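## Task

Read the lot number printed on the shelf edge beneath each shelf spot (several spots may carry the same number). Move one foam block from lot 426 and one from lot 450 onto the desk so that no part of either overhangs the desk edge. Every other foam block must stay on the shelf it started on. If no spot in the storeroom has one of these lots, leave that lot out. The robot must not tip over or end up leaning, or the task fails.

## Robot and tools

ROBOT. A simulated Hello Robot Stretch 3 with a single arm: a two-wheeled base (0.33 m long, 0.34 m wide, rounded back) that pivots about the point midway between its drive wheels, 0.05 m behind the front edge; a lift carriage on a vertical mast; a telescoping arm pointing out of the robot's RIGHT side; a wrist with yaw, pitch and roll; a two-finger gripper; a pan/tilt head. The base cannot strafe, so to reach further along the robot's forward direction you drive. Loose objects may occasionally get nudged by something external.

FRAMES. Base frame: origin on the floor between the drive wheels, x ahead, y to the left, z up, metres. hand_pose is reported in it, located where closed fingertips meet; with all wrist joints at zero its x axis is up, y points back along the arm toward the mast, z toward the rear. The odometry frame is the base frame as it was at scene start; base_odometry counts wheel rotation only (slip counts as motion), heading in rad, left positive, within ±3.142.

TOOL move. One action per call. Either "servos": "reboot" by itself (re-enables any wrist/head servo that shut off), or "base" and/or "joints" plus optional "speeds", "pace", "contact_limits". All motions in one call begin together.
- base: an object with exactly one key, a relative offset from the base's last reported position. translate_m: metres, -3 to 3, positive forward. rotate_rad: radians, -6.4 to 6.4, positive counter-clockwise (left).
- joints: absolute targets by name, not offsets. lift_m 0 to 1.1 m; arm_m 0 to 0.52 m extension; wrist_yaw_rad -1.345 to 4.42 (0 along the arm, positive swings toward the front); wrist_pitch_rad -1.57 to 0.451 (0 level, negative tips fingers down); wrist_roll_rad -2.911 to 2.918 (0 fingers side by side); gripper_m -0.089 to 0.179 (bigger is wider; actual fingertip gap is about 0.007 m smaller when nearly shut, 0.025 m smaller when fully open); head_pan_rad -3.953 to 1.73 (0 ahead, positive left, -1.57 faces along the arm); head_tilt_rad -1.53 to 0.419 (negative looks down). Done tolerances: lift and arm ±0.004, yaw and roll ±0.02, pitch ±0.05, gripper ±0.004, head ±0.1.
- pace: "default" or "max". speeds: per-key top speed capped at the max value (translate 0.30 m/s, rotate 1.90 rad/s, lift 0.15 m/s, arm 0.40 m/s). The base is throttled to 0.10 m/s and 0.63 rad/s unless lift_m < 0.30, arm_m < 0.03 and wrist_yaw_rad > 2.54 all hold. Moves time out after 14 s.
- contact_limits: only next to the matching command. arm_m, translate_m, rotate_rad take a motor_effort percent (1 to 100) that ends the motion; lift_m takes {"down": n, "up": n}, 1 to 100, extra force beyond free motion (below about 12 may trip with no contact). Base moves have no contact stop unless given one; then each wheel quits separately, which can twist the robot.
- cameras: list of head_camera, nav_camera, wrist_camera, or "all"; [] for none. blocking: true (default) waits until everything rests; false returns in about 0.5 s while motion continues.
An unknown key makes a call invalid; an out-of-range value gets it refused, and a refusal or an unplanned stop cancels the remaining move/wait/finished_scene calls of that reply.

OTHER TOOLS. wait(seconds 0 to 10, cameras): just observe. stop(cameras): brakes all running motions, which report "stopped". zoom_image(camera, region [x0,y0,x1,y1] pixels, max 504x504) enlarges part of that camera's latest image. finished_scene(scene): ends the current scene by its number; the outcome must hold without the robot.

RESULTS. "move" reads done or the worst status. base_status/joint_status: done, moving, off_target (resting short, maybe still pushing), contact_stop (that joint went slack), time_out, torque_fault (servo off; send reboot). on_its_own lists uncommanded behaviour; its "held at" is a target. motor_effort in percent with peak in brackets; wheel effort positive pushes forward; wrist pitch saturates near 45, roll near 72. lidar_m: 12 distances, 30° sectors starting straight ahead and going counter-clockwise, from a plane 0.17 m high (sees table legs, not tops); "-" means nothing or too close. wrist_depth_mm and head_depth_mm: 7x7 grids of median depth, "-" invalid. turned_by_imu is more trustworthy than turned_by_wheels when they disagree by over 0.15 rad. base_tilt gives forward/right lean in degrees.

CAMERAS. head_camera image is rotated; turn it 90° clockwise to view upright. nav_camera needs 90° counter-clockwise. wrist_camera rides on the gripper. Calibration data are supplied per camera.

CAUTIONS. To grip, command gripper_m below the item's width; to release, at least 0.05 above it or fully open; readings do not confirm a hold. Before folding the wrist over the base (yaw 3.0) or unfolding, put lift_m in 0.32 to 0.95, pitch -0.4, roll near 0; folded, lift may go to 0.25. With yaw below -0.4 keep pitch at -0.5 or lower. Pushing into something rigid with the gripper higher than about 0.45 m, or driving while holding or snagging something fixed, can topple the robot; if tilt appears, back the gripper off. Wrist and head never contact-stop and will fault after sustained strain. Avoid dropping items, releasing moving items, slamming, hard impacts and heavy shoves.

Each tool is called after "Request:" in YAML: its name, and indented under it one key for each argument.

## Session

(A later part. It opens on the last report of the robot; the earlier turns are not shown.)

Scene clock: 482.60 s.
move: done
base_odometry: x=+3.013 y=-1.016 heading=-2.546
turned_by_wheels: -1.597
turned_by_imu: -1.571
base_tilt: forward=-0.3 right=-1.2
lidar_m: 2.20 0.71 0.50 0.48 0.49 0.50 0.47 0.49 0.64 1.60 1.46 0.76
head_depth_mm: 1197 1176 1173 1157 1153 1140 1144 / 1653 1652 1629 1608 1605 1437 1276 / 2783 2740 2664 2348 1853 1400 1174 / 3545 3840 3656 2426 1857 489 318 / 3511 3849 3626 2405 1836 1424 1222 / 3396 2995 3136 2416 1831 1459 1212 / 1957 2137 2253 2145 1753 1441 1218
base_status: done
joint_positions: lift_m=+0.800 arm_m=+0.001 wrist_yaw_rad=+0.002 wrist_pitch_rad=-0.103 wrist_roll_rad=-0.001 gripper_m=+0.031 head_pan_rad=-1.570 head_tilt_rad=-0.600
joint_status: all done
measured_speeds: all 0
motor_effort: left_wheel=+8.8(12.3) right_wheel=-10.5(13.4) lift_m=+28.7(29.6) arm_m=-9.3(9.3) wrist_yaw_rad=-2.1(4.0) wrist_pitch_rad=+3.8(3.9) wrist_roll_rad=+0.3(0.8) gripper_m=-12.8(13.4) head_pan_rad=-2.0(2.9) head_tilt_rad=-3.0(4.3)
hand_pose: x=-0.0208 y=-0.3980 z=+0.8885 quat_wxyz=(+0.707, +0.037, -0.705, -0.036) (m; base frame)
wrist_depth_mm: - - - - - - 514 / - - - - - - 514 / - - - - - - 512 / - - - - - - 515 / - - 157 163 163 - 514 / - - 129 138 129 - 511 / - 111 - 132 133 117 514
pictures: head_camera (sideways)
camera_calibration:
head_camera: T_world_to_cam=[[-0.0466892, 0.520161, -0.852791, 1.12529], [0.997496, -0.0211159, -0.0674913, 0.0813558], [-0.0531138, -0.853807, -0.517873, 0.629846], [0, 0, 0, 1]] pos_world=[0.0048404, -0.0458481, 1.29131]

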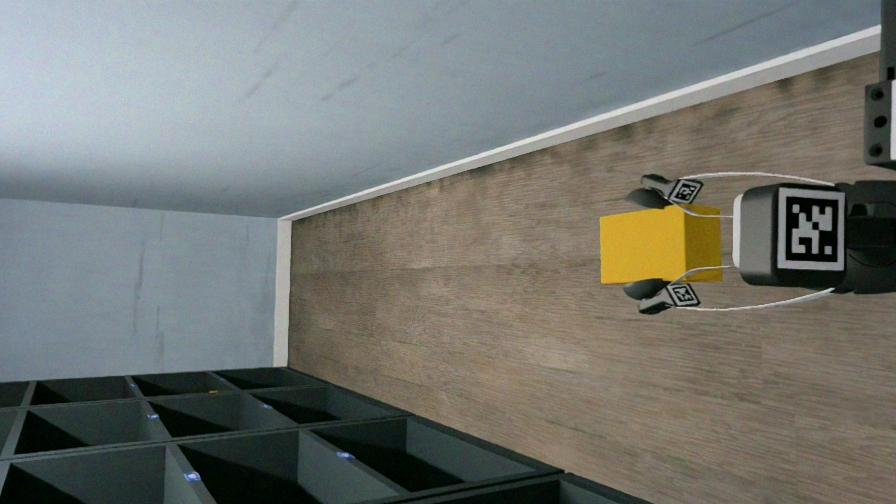

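Request:
move:
  base: {"translate_m": 1.04}
  cameras: []

Request:
move:
  base: {"translate_m": 1.04}
  cameras: []

Request:
move:
  base: {"rotate_rad": 1.597}
  cameras: ["head_camera"]

Scene clock: 501.93 s.
move: done
base_odometry: x=+2.152 y=-1.599 heading=-2.546
turned_by_wheels: +0.000
turned_by_imu: +0.000
base_tilt: forward=-0.3 right=-1.2
lidar_m: 2.24 0.77 0.55 0.52 0.53 0.71 1.50 1.54 0.52 0.50 2.73 1.98
head_depth_mm: 393 432 481 544 622 732 878 / 392 431 480 539 619 723 852 / 389 428 475 537 613 703 796 / 846 805 762 725 613 488 318 / 3523 3719 3610 2427 1827 1418 1222 / 3495 3757 3582 2417 1818 1460 1220 / 3218 3629 3533 2388 1803 1446 1209
base_status: done
joint_positions: lift_m=+0.800 arm_m=+0.001 wrist_yaw_rad=+0.002 wrist_pitch_rad=-0.103 wrist_roll_rad=-0.001 gripper_m=+0.031 head_pan_rad=-1.570 head_tilt_rad=-0.600
joint_status: not commanded
measured_speeds: all 0
motor_effort: left_wheel=+2.7(11.3) right_wheel=+7.5(10.3) lift_m=+28.2(29.3) arm_m=-11.7(13.0) wrist_yaw_rad=-2.1(4.3) wrist_pitch_rad=+3.7(3.9) wrist_roll_rad=+0.5(0.7) gripper_m=-12.6(13.6) head_pan_rad=-1.6(2.5) head_tilt_rad=-1.5(3.7)
hand_pose: x=-0.0208 y=-0.3980 z=+0.8885 quat_wxyz=(+0.707, +0.037, -0.705, -0.036) (m; base frame)
wrist_depth_mm: - - - - 231 231 230 / - - - - 241 240 240 / - - - - 252 251 250 / - - - - 264 264 262 / - - 156 164 163 275 276 / - - 129 138 128 287 288 / - 110 - 132 134 299 303
pictures: none
No camera images: "cameras" was empty.

Scene clock: 513.47 s.
move: done
base_odometry: x=+1.291 y=-2.182 heading=-2.547
turned_by_wheels: +0.000
turned_by_imu: +0.000
base_tilt: forward=-0.4 right=-1.1
lidar_m: 1.21 0.83 0.59 0.56 0.58 0.77 1.91 1.16 1.46 3.60 1.12 1.11
head_depth_mm: 2656 2662 2616 2419 1884 1501 1277 / 3290 3521 3381 2489 1874 1478 1271 / 3476 3784 3765 2476 1838 1396 1177 / 3358 3739 3655 2443 1843 489 318 / 3420 3656 3589 2431 1832 1425 1224 / 3321 3645 3410 2413 1796 1454 1212 / 3425 3749 1718 2290 1797 1454 1205
base_status: done
joint_positions: lift_m=+0.800 arm_m=+0.001 wrist_yaw_rad=+0.002 wrist_pitch_rad=-0.103 wrist_roll_rad=-0.001 gripper_m=+0.031 head_pan_rad=-1.570 head_tilt_rad=-0.600
joint_status: not commanded
measured_speeds: all 0
motor_effort: left_wheel=+4.0(10.2) right_wheel=+5.8(10.5) lift_m=+27.1(28.3) arm_m=-10.3(12.2) wrist_yaw_rad=-2.0(4.7) wrist_pitch_rad=+3.9(3.9) wrist_roll_rad=+0.4(0.8) gripper_m=-12.7(13.6) head_pan_rad=-1.5(2.4) head_tilt_rad=-1.5(2.5)
hand_pose: x=-0.0208 y=-0.3980 z=+0.8885 quat_wxyz=(+0.707, +0.037, -0.705, -0.036) (m; base frame)
wrist_depth_mm: - - - - - - - / - - - - - - - / - - - - - - - / - - - - - - - / - - 156 163 163 - - / - - 129 138 128 - - / - 111 - 132 133 - -
pictures: none
No camera images: "cameras" was empty.

Scene clock: 517.10 s.
move: done
base_odometry: x=+1.291 y=-2.182 heading=-0.950
turned_by_wheels: +1.597
turned_by_imu: +1.572
base_tilt: forward=-0.3 right=-1.2
lidar_m: 0.56 0.58 0.78 1.98 1.31 1.47 3.68 1.11 1.11 1.22 0.82 0.59
head_depth_mm: 1008 1104 1229 1379 1588 1503 1274 / 1002 1100 1229 1388 1580 1484 1272 / 997 1101 1222 1373 1566 1401 1155 / 996 1099 1214 1366 1510 487 318 / 990 1091 1215 1359 1551 1418 1222 / 989 1081 1209 1356 1540 1458 1217 / 986 1082 1205 1347 1535 1442 1213
base_status: done
joint_positions: lift_m=+0.800 arm_m=+0.001 wrist_yaw_rad=+0.002 wrist_pitch_rad=-0.103 wrist_roll_rad=-0.001 gripper_m=+0.031 head_pan_rad=-1.570 head_tilt_rad=-0.600
joint_status: not commanded
measured_speeds: all 0
motor_effort: left_wheel=-8.9(13.0) right_wheel=+9.0(12.2) lift_m=+26.0(27.6) arm_m=-12.1(13.4) wrist_yaw_rad=-2.4(4.1) wrist_pitch_rad=+3.7(3.9) wrist_roll_rad=+0.1(0.6) gripper_m=-12.6(13.5) head_pan_rad=-1.7(1.8) head_tilt_rad=-0.6(1.8)
hand_pose: x=-0.0209 y=-0.3980 z=+0.8885 quat_wxyz=(+0.707, +0.037, -0.705, -0.036) (m; base frame)
wrist_depth_mm: - 901 - - - - - / - 931 - - - - - / - 970 - - - - - / - - - - - - - / - - 162 163 163 - - / - - 129 138 128 - - / - 101 - 132 133 - -
pictures: head_camera (sideways)
camera_calibration:
head_camera: T_world_to_cam=[[-0.0466892, 0.520161, -0.852791, 1.12529], [0.997496, -0.0211159, -0.0674913, 0.0813558], [-0.0531138, -0.853807, -0.517873, 0.629846], [0, 0, 0, 1]] pos_world=[0.0048404, -0.0458481, 1.29131]

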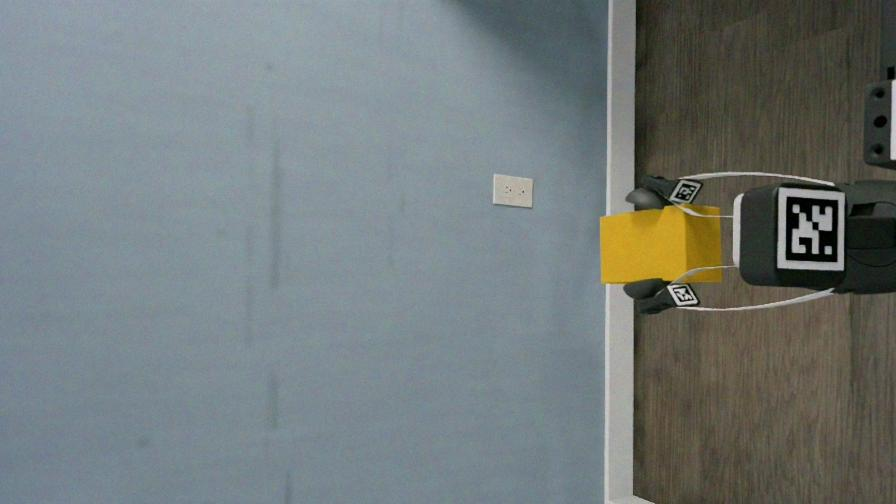

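Request:
move:
  base: {"translate_m": -1.2}
  cameras: ["head_camera", "wrist_camera"]

Scene clock: 535.47 s.
move: done
base_odometry: x=+0.593 y=-1.206 heading=-0.950
turned_by_wheels: +0.000
turned_by_imu: -0.002
base_tilt: forward=-0.3 right=-1.1
lidar_m: 1.75 1.80 1.08 1.03 1.07 1.42 2.52 1.15 0.68 0.77 0.87 1.73
head_depth_mm: 1038 1142 1267 1132 844 709 1251 / 1032 1131 1260 1122 836 705 1241 / 1029 1135 1250 1114 828 659 1065 / 1024 1124 1249 1097 822 488 318 / 1020 1124 1246 1092 815 673 1222 / 1017 1117 1240 1080 810 689 1215 / 1020 1115 1236 1065 804 684 1190
base_status: done
joint_positions: lift_m=+0.800 arm_m=+0.001 wrist_yaw_rad=+0.002 wrist_pitch_rad=-0.103 wrist_roll_rad=-0.001 gripper_m=+0.031 head_pan_rad=-1.570 head_tilt_rad=-0.600
joint_status: not commanded
measured_speeds: all 0
motor_effort: left_wheel=-8.8(12.9) right_wheel=-1.5(11.9) lift_m=+25.5(27.1) arm_m=-11.3(12.6) wrist_yaw_rad=-3.0(4.5) wrist_pitch_rad=+3.8(3.9) wrist_roll_rad=+0.3(0.7) gripper_m=-12.5(13.7) head_pan_rad=-0.4(1.6) head_tilt_rad=+0.3(1.7)
hand_pose: x=-0.0209 y=-0.3980 z=+0.8885 quat_wxyz=(+0.707, +0.037, -0.705, -0.036) (m; base frame)
wrist_depth_mm: - - - - - - - / - - - - - - - / - - - - - - - / - - - - - - - / - - 153 163 148 - - / - - 129 138 128 - - / - 95 - 132 131 107 -
pictures: head_camera (sideways), wrist_camera
camera_calibration:
head_camera: T_world_to_cam=[[-0.0466892, 0.520161, -0.852791, 1.12529], [0.997496, -0.0211159, -0.0674913, 0.0813558], [-0.0531138, -0.853807, -0.517873, 0.629846], [0, 0, 0, 1]] pos_world=[0.0048404, -0.0458481, 1.29131]
wrist_camera: T_world_to_cam=[[-0.998892, -0.0456042, -0.0116229, -0.0220557], [-0.0025984, 0.300036, -0.953924, 0.999368], [0.0469903, -0.952837, -0.299823, 0.0543518], [0, 0, 0, 1]] pos_world=[-0.0219885, -0.249064, 0.969361]

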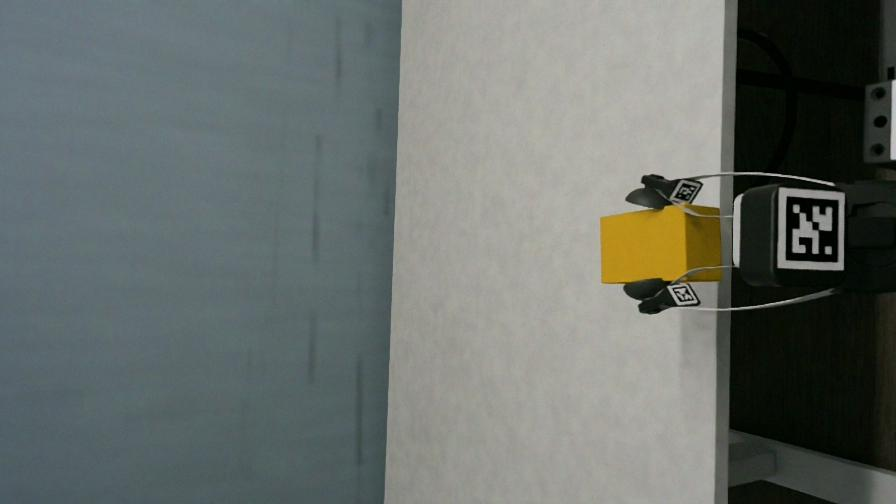

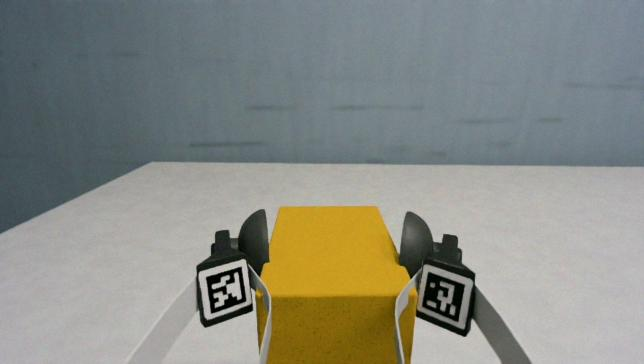

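Request:
move:
  joints: {"arm_m": 0.25, "lift_m": 0.68}
  cameras: []

Request:
move:
  joints: {"lift_m": 0.62}
  speeds: {"lift_m": 0.03}
  contact_limits: {"lift_m": {"down": 14}}
  cameras: ["wrist_camera"]

Scene clock: 544.20 s.
move: done
base_odometry: x=+0.593 y=-1.206 heading=-0.950
turned_by_wheels: +0.000
turned_by_imu: +0.000
base_tilt: forward=-0.3 right=-1.1
lidar_m: 1.75 1.80 1.08 1.03 1.06 1.43 2.52 1.15 0.68 0.78 0.86 1.72
head_depth_mm: 1037 1140 1276 1134 839 710 1245 / 1033 1138 1262 1120 833 649 384 / 1029 1133 1248 1111 825 498 1203 / 1027 1119 1250 1096 754 524 1230 / 1024 1123 1243 1089 817 692 1227 / 1013 1120 1240 1078 811 687 1216 / 1015 1113 1235 1067 803 686 1180
base_status: not commanded
joint_positions: lift_m=+0.680 arm_m=+0.250 wrist_yaw_rad=+0.002 wrist_pitch_rad=-0.103 wrist_roll_rad=-0.001 gripper_m=+0.031 head_pan_rad=-1.570 head_tilt_rad=-0.600
joint_status: all done
measured_speeds: all 0
motor_effort: left_wheel=-8.7(8.9) right_wheel=-1.9(2.8) lift_m=+25.0(26.3) arm_m=+12.5(14.4) wrist_yaw_rad=-3.3(4.3) wrist_pitch_rad=+3.7(3.9) wrist_roll_rad=+0.3(0.6) gripper_m=-13.1(13.5) head_pan_rad=-0.2(1.0) head_tilt_rad=+1.7(2.2)
hand_pose: x=-0.0209 y=-0.6474 z=+0.7685 quat_wxyz=(+0.707, +0.037, -0.705, -0.036) (m; base frame)
wrist_depth_mm: - - - - - - - / - - - - - - - / - - - - - - - / - - - - - - - / - - 153 164 148 - - / - - 129 138 128 - - / - 95 - 132 131 107 -
pictures: none
No camera images: "cameras" was empty.

Scene clock: 546.07 s.
move: contact_stop
base_odometry: x=+0.593 y=-1.206 heading=-0.950
turned_by_wheels: +0.000
turned_by_imu: +0.000
base_tilt: forward=-0.3 right=-1.1
lidar_m: 1.75 1.80 1.08 1.03 1.06 1.42 2.52 1.15 0.68 0.78 0.86 1.73
head_depth_mm: 1035 1138 1270 1135 840 712 1242 / 1030 1139 1259 1120 835 666 401 / 1031 1131 1258 1109 828 513 1183 / 1023 1127 1249 1096 772 536 1229 / 1021 1119 1246 1087 813 691 1226 / 1022 1120 1245 1079 812 688 1220 / 1014 1114 1235 1064 804 685 1182
base_status: not commanded
joint_positions: lift_m=+0.653 arm_m=+0.250 wrist_yaw_rad=+0.001 wrist_pitch_rad=-0.021 wrist_roll_rad=-0.001 gripper_m=+0.031 head_pan_rad=-1.570 head_tilt_rad=-0.600
joint_status: lift_m contact_stop (moved -0.027 of -0.060)
measured_speeds: translate_m=+0.000 rotate_rad=+0.000 lift_m=+0.003 arm_m=+0.000 wrist_yaw_rad=+0.000 wrist_pitch_rad=+0.000 wrist_roll_rad=+0.000 head_pan_rad=+0.000 head_tilt_rad=+0.000
on_its_own: lift_m is slack since a contact_stop (your +0.620 is given up); wrist_pitch_rad is at rest, and its effort (-11.2) is outside its rest range (-8 to +12)
motor_effort: left_wheel=-4.7(8.9) right_wheel=-0.9(2.7) lift_m=+23.2(26.2) arm_m=+3.5(13.7) wrist_yaw_rad=-2.4(3.9) wrist_pitch_rad=-11.2(16.2) wrist_roll_rad=-0.1(0.7) gripper_m=-12.9(13.3) head_pan_rad=-0.3(0.8) head_tilt_rad=+0.8(2.4)
contact_limits: lift_m down 14 (down: maximum 72; up: maximum 65)
hand_pose: x=-0.0212 y=-0.6507 z=+0.7622 quat_wxyz=(+0.708, +0.008, -0.707, -0.007) (m; base frame)
wrist_depth_mm: - - - - - - - / - - - - - - - / - - - - - - - / - - - - - - - / - - 154 165 146 - - / - - 129 136 129 - - / - 94 - 131 131 107 -
pictures: wrist_camera
camera_calibration:
wrist_camera: T_world_to_cam=[[-0.998945, -0.0450923, -0.00868888, -0.0371986], [-0.00148613, 0.220855, -0.975305, 0.919595], [0.0458977, -0.974264, -0.220689, -0.2986], [0, 0, 0, 1]] pos_world=[-0.0220877, -0.49569, 0.830665]

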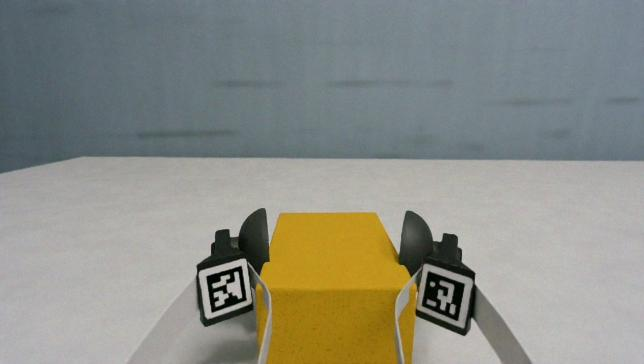

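Request:
move:
  joints: {"gripper_m": 0.179}
  cameras: []

Request:
move:
  joints: {"arm_m": 0.0}
  pace: "max"
  cameras: ["head_camera", "nav_camera"]

Scene clock: 553.37 s.
move: done
base_odometry: x=+0.593 y=-1.206 heading=-0.950
turned_by_wheels: +0.000
turned_by_imu: +0.000
base_tilt: forward=-0.2 right=-1.2
lidar_m: 1.75 1.80 1.08 1.03 1.06 1.43 2.52 1.15 0.68 0.78 0.86 1.73
head_depth_mm: 1036 1141 1271 1133 842 710 1240 / 1036 1135 1261 1115 832 665 395 / 1029 1136 1254 1111 824 505 1178 / 1025 1126 1255 1092 789 535 1225 / 1020 1125 1244 1089 790 692 1216 / 1018 1116 1239 1079 809 689 1221 / 1012 1112 1234 1064 803 684 1187
base_status: not commanded
joint_positions: lift_m=+0.660 arm_m=+0.250 wrist_yaw_rad=+0.001 wrist_pitch_rad=-0.091 wrist_roll_rad=-0.001 gripper_m=+0.179 head_pan_rad=-1.570 head_tilt_rad=-0.600
joint_status: all done
measured_speeds: all 0
on_its_own: lift_m is slack since a contact_stop (your +0.620 is given up)
motor_effort: left_wheel=-4.7(5.2) right_wheel=-1.8(2.6) lift_m=+26.1(27.0) arm_m=-6.3(11.5) wrist_yaw_rad=-0.1(2.6) wrist_pitch_rad=+1.6(6.5) wrist_roll_rad=+0.2(0.3) gripper_m=+0.8(85.0) head_pan_rad=-0.5(0.5) head_tilt_rad=+2.1(2.9)
contact_limits: lift_m down 14 (down: maximum 72; up: maximum 65)
hand_pose: x=-0.0212 y=-0.6480 z=+0.7514 quat_wxyz=(+0.707, +0.033, -0.706, -0.032) (m; base frame)
wrist_depth_mm: - - - - - - - / - - - - - - - / - - - - - - - / - - - - - - - / - 143 - 147 147 - - / - 126 - 130 131 - - / - - - 136 - - 105
pictures: none
No camera images: "cameras" was empty.

Scene clock: 555.23 s.
move: done
base_odometry: x=+0.593 y=-1.206 heading=-0.950
turned_by_wheels: +0.000
turned_by_imu: +0.000
base_tilt: forward=-0.3 right=-1.2
lidar_m: 1.75 1.80 1.08 1.03 1.06 1.42 2.53 1.15 0.68 0.78 0.87 1.73
head_depth_mm: 1042 1136 1270 1132 840 711 1245 / 1033 1137 1264 1123 831 704 1187 / 1027 1131 1261 1111 829 701 1201 / 1027 1130 1247 1099 788 697 1231 / 1022 1123 1244 1092 817 690 1197 / 1019 1118 1243 1080 808 690 1210 / 1014 1110 1235 1067 805 684 1182
base_status: not commanded
joint_positions: lift_m=+0.660 arm_m=+0.001 wrist_yaw_rad=+0.001 wrist_pitch_rad=-0.095 wrist_roll_rad=-0.001 gripper_m=+0.179 head_pan_rad=-1.570 head_tilt_rad=-0.600
joint_status: all done
measured_speeds: all 0
on_its_own: lift_m is slack since a contact_stop (your +0.620 is given up)
motor_effort: left_wheel=-4.8(5.1) right_wheel=-2.6(2.8) lift_m=+26.5(27.4) arm_m=-12.2(14.4) wrist_yaw_rad=-1.6(2.8) wrist_pitch_rad=+2.3(2.5) wrist_roll_rad=+0.2(0.4) gripper_m=+0.9(0.9) head_pan_rad=+0.3(0.8) head_tilt_rad=+1.9(3.2)
contact_limits: lift_m down 14 (down: maximum 72; up: maximum 65)
hand_pose: x=-0.0212 y=-0.3983 z=+0.7503 quat_wxyz=(+0.707, +0.034, -0.706, -0.034) (m; base frame)
wrist_depth_mm: - - - - - - - / - - - - - - - / - - - - - - - / - - - - - - - / - 142 - - - - - / - 140 - - - - - / - - - - - - 105
pictures: head_camera (sideways), nav_camera (sideways)
camera_calibration:
head_camera: T_world_to_cam=[[-0.0466892, 0.520161, -0.852791, 1.12529], [0.997496, -0.0211159, -0.0674913, 0.0813558], [-0.0531138, -0.853807, -0.517873, 0.629846], [0, 0, 0, 1]] pos_world=[0.0048404, -0.0458481, 1.29131]
nav_camera: T_world_to_cam=[[0.017463, -0.542697, 0.839747, -1.0497], [-0.99979, -0.0184617, 0.00886013, 0.0447923], [0.0106948, -0.839726, -0.542905, 0.659728], [0, 0, 0, 1]] pos_world=[0.0560582, -0.0148494, 1.23925]

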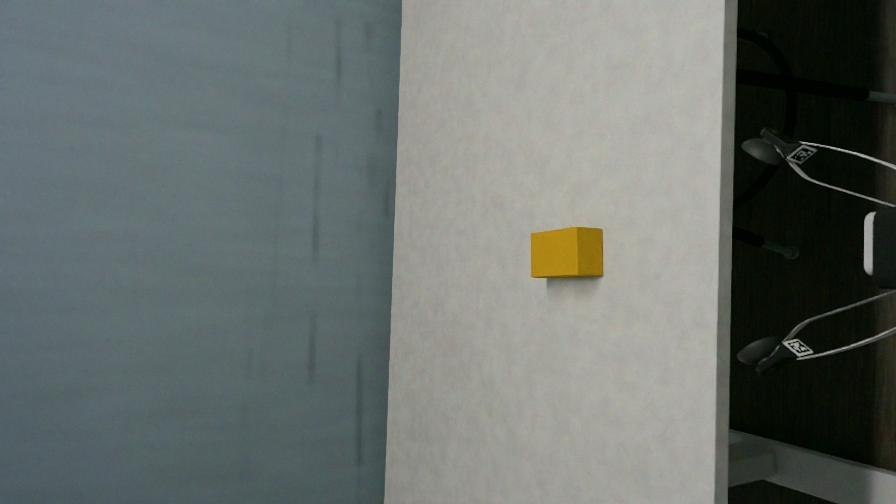

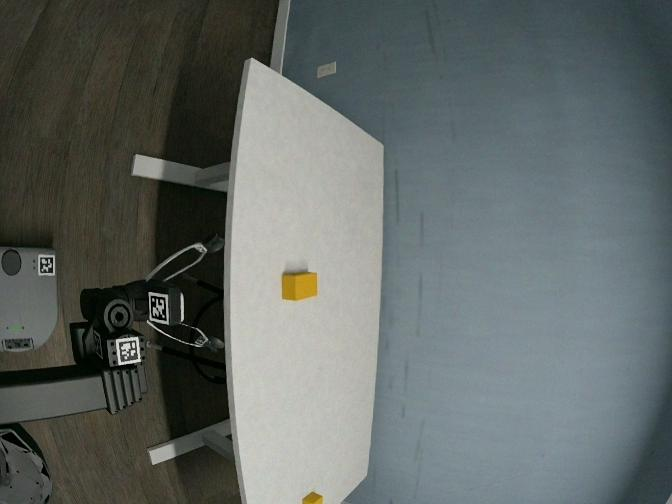

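Both blocks are on the desk.

Request:
finished_scene:
  scene: 3

The scene is finished: the task was done.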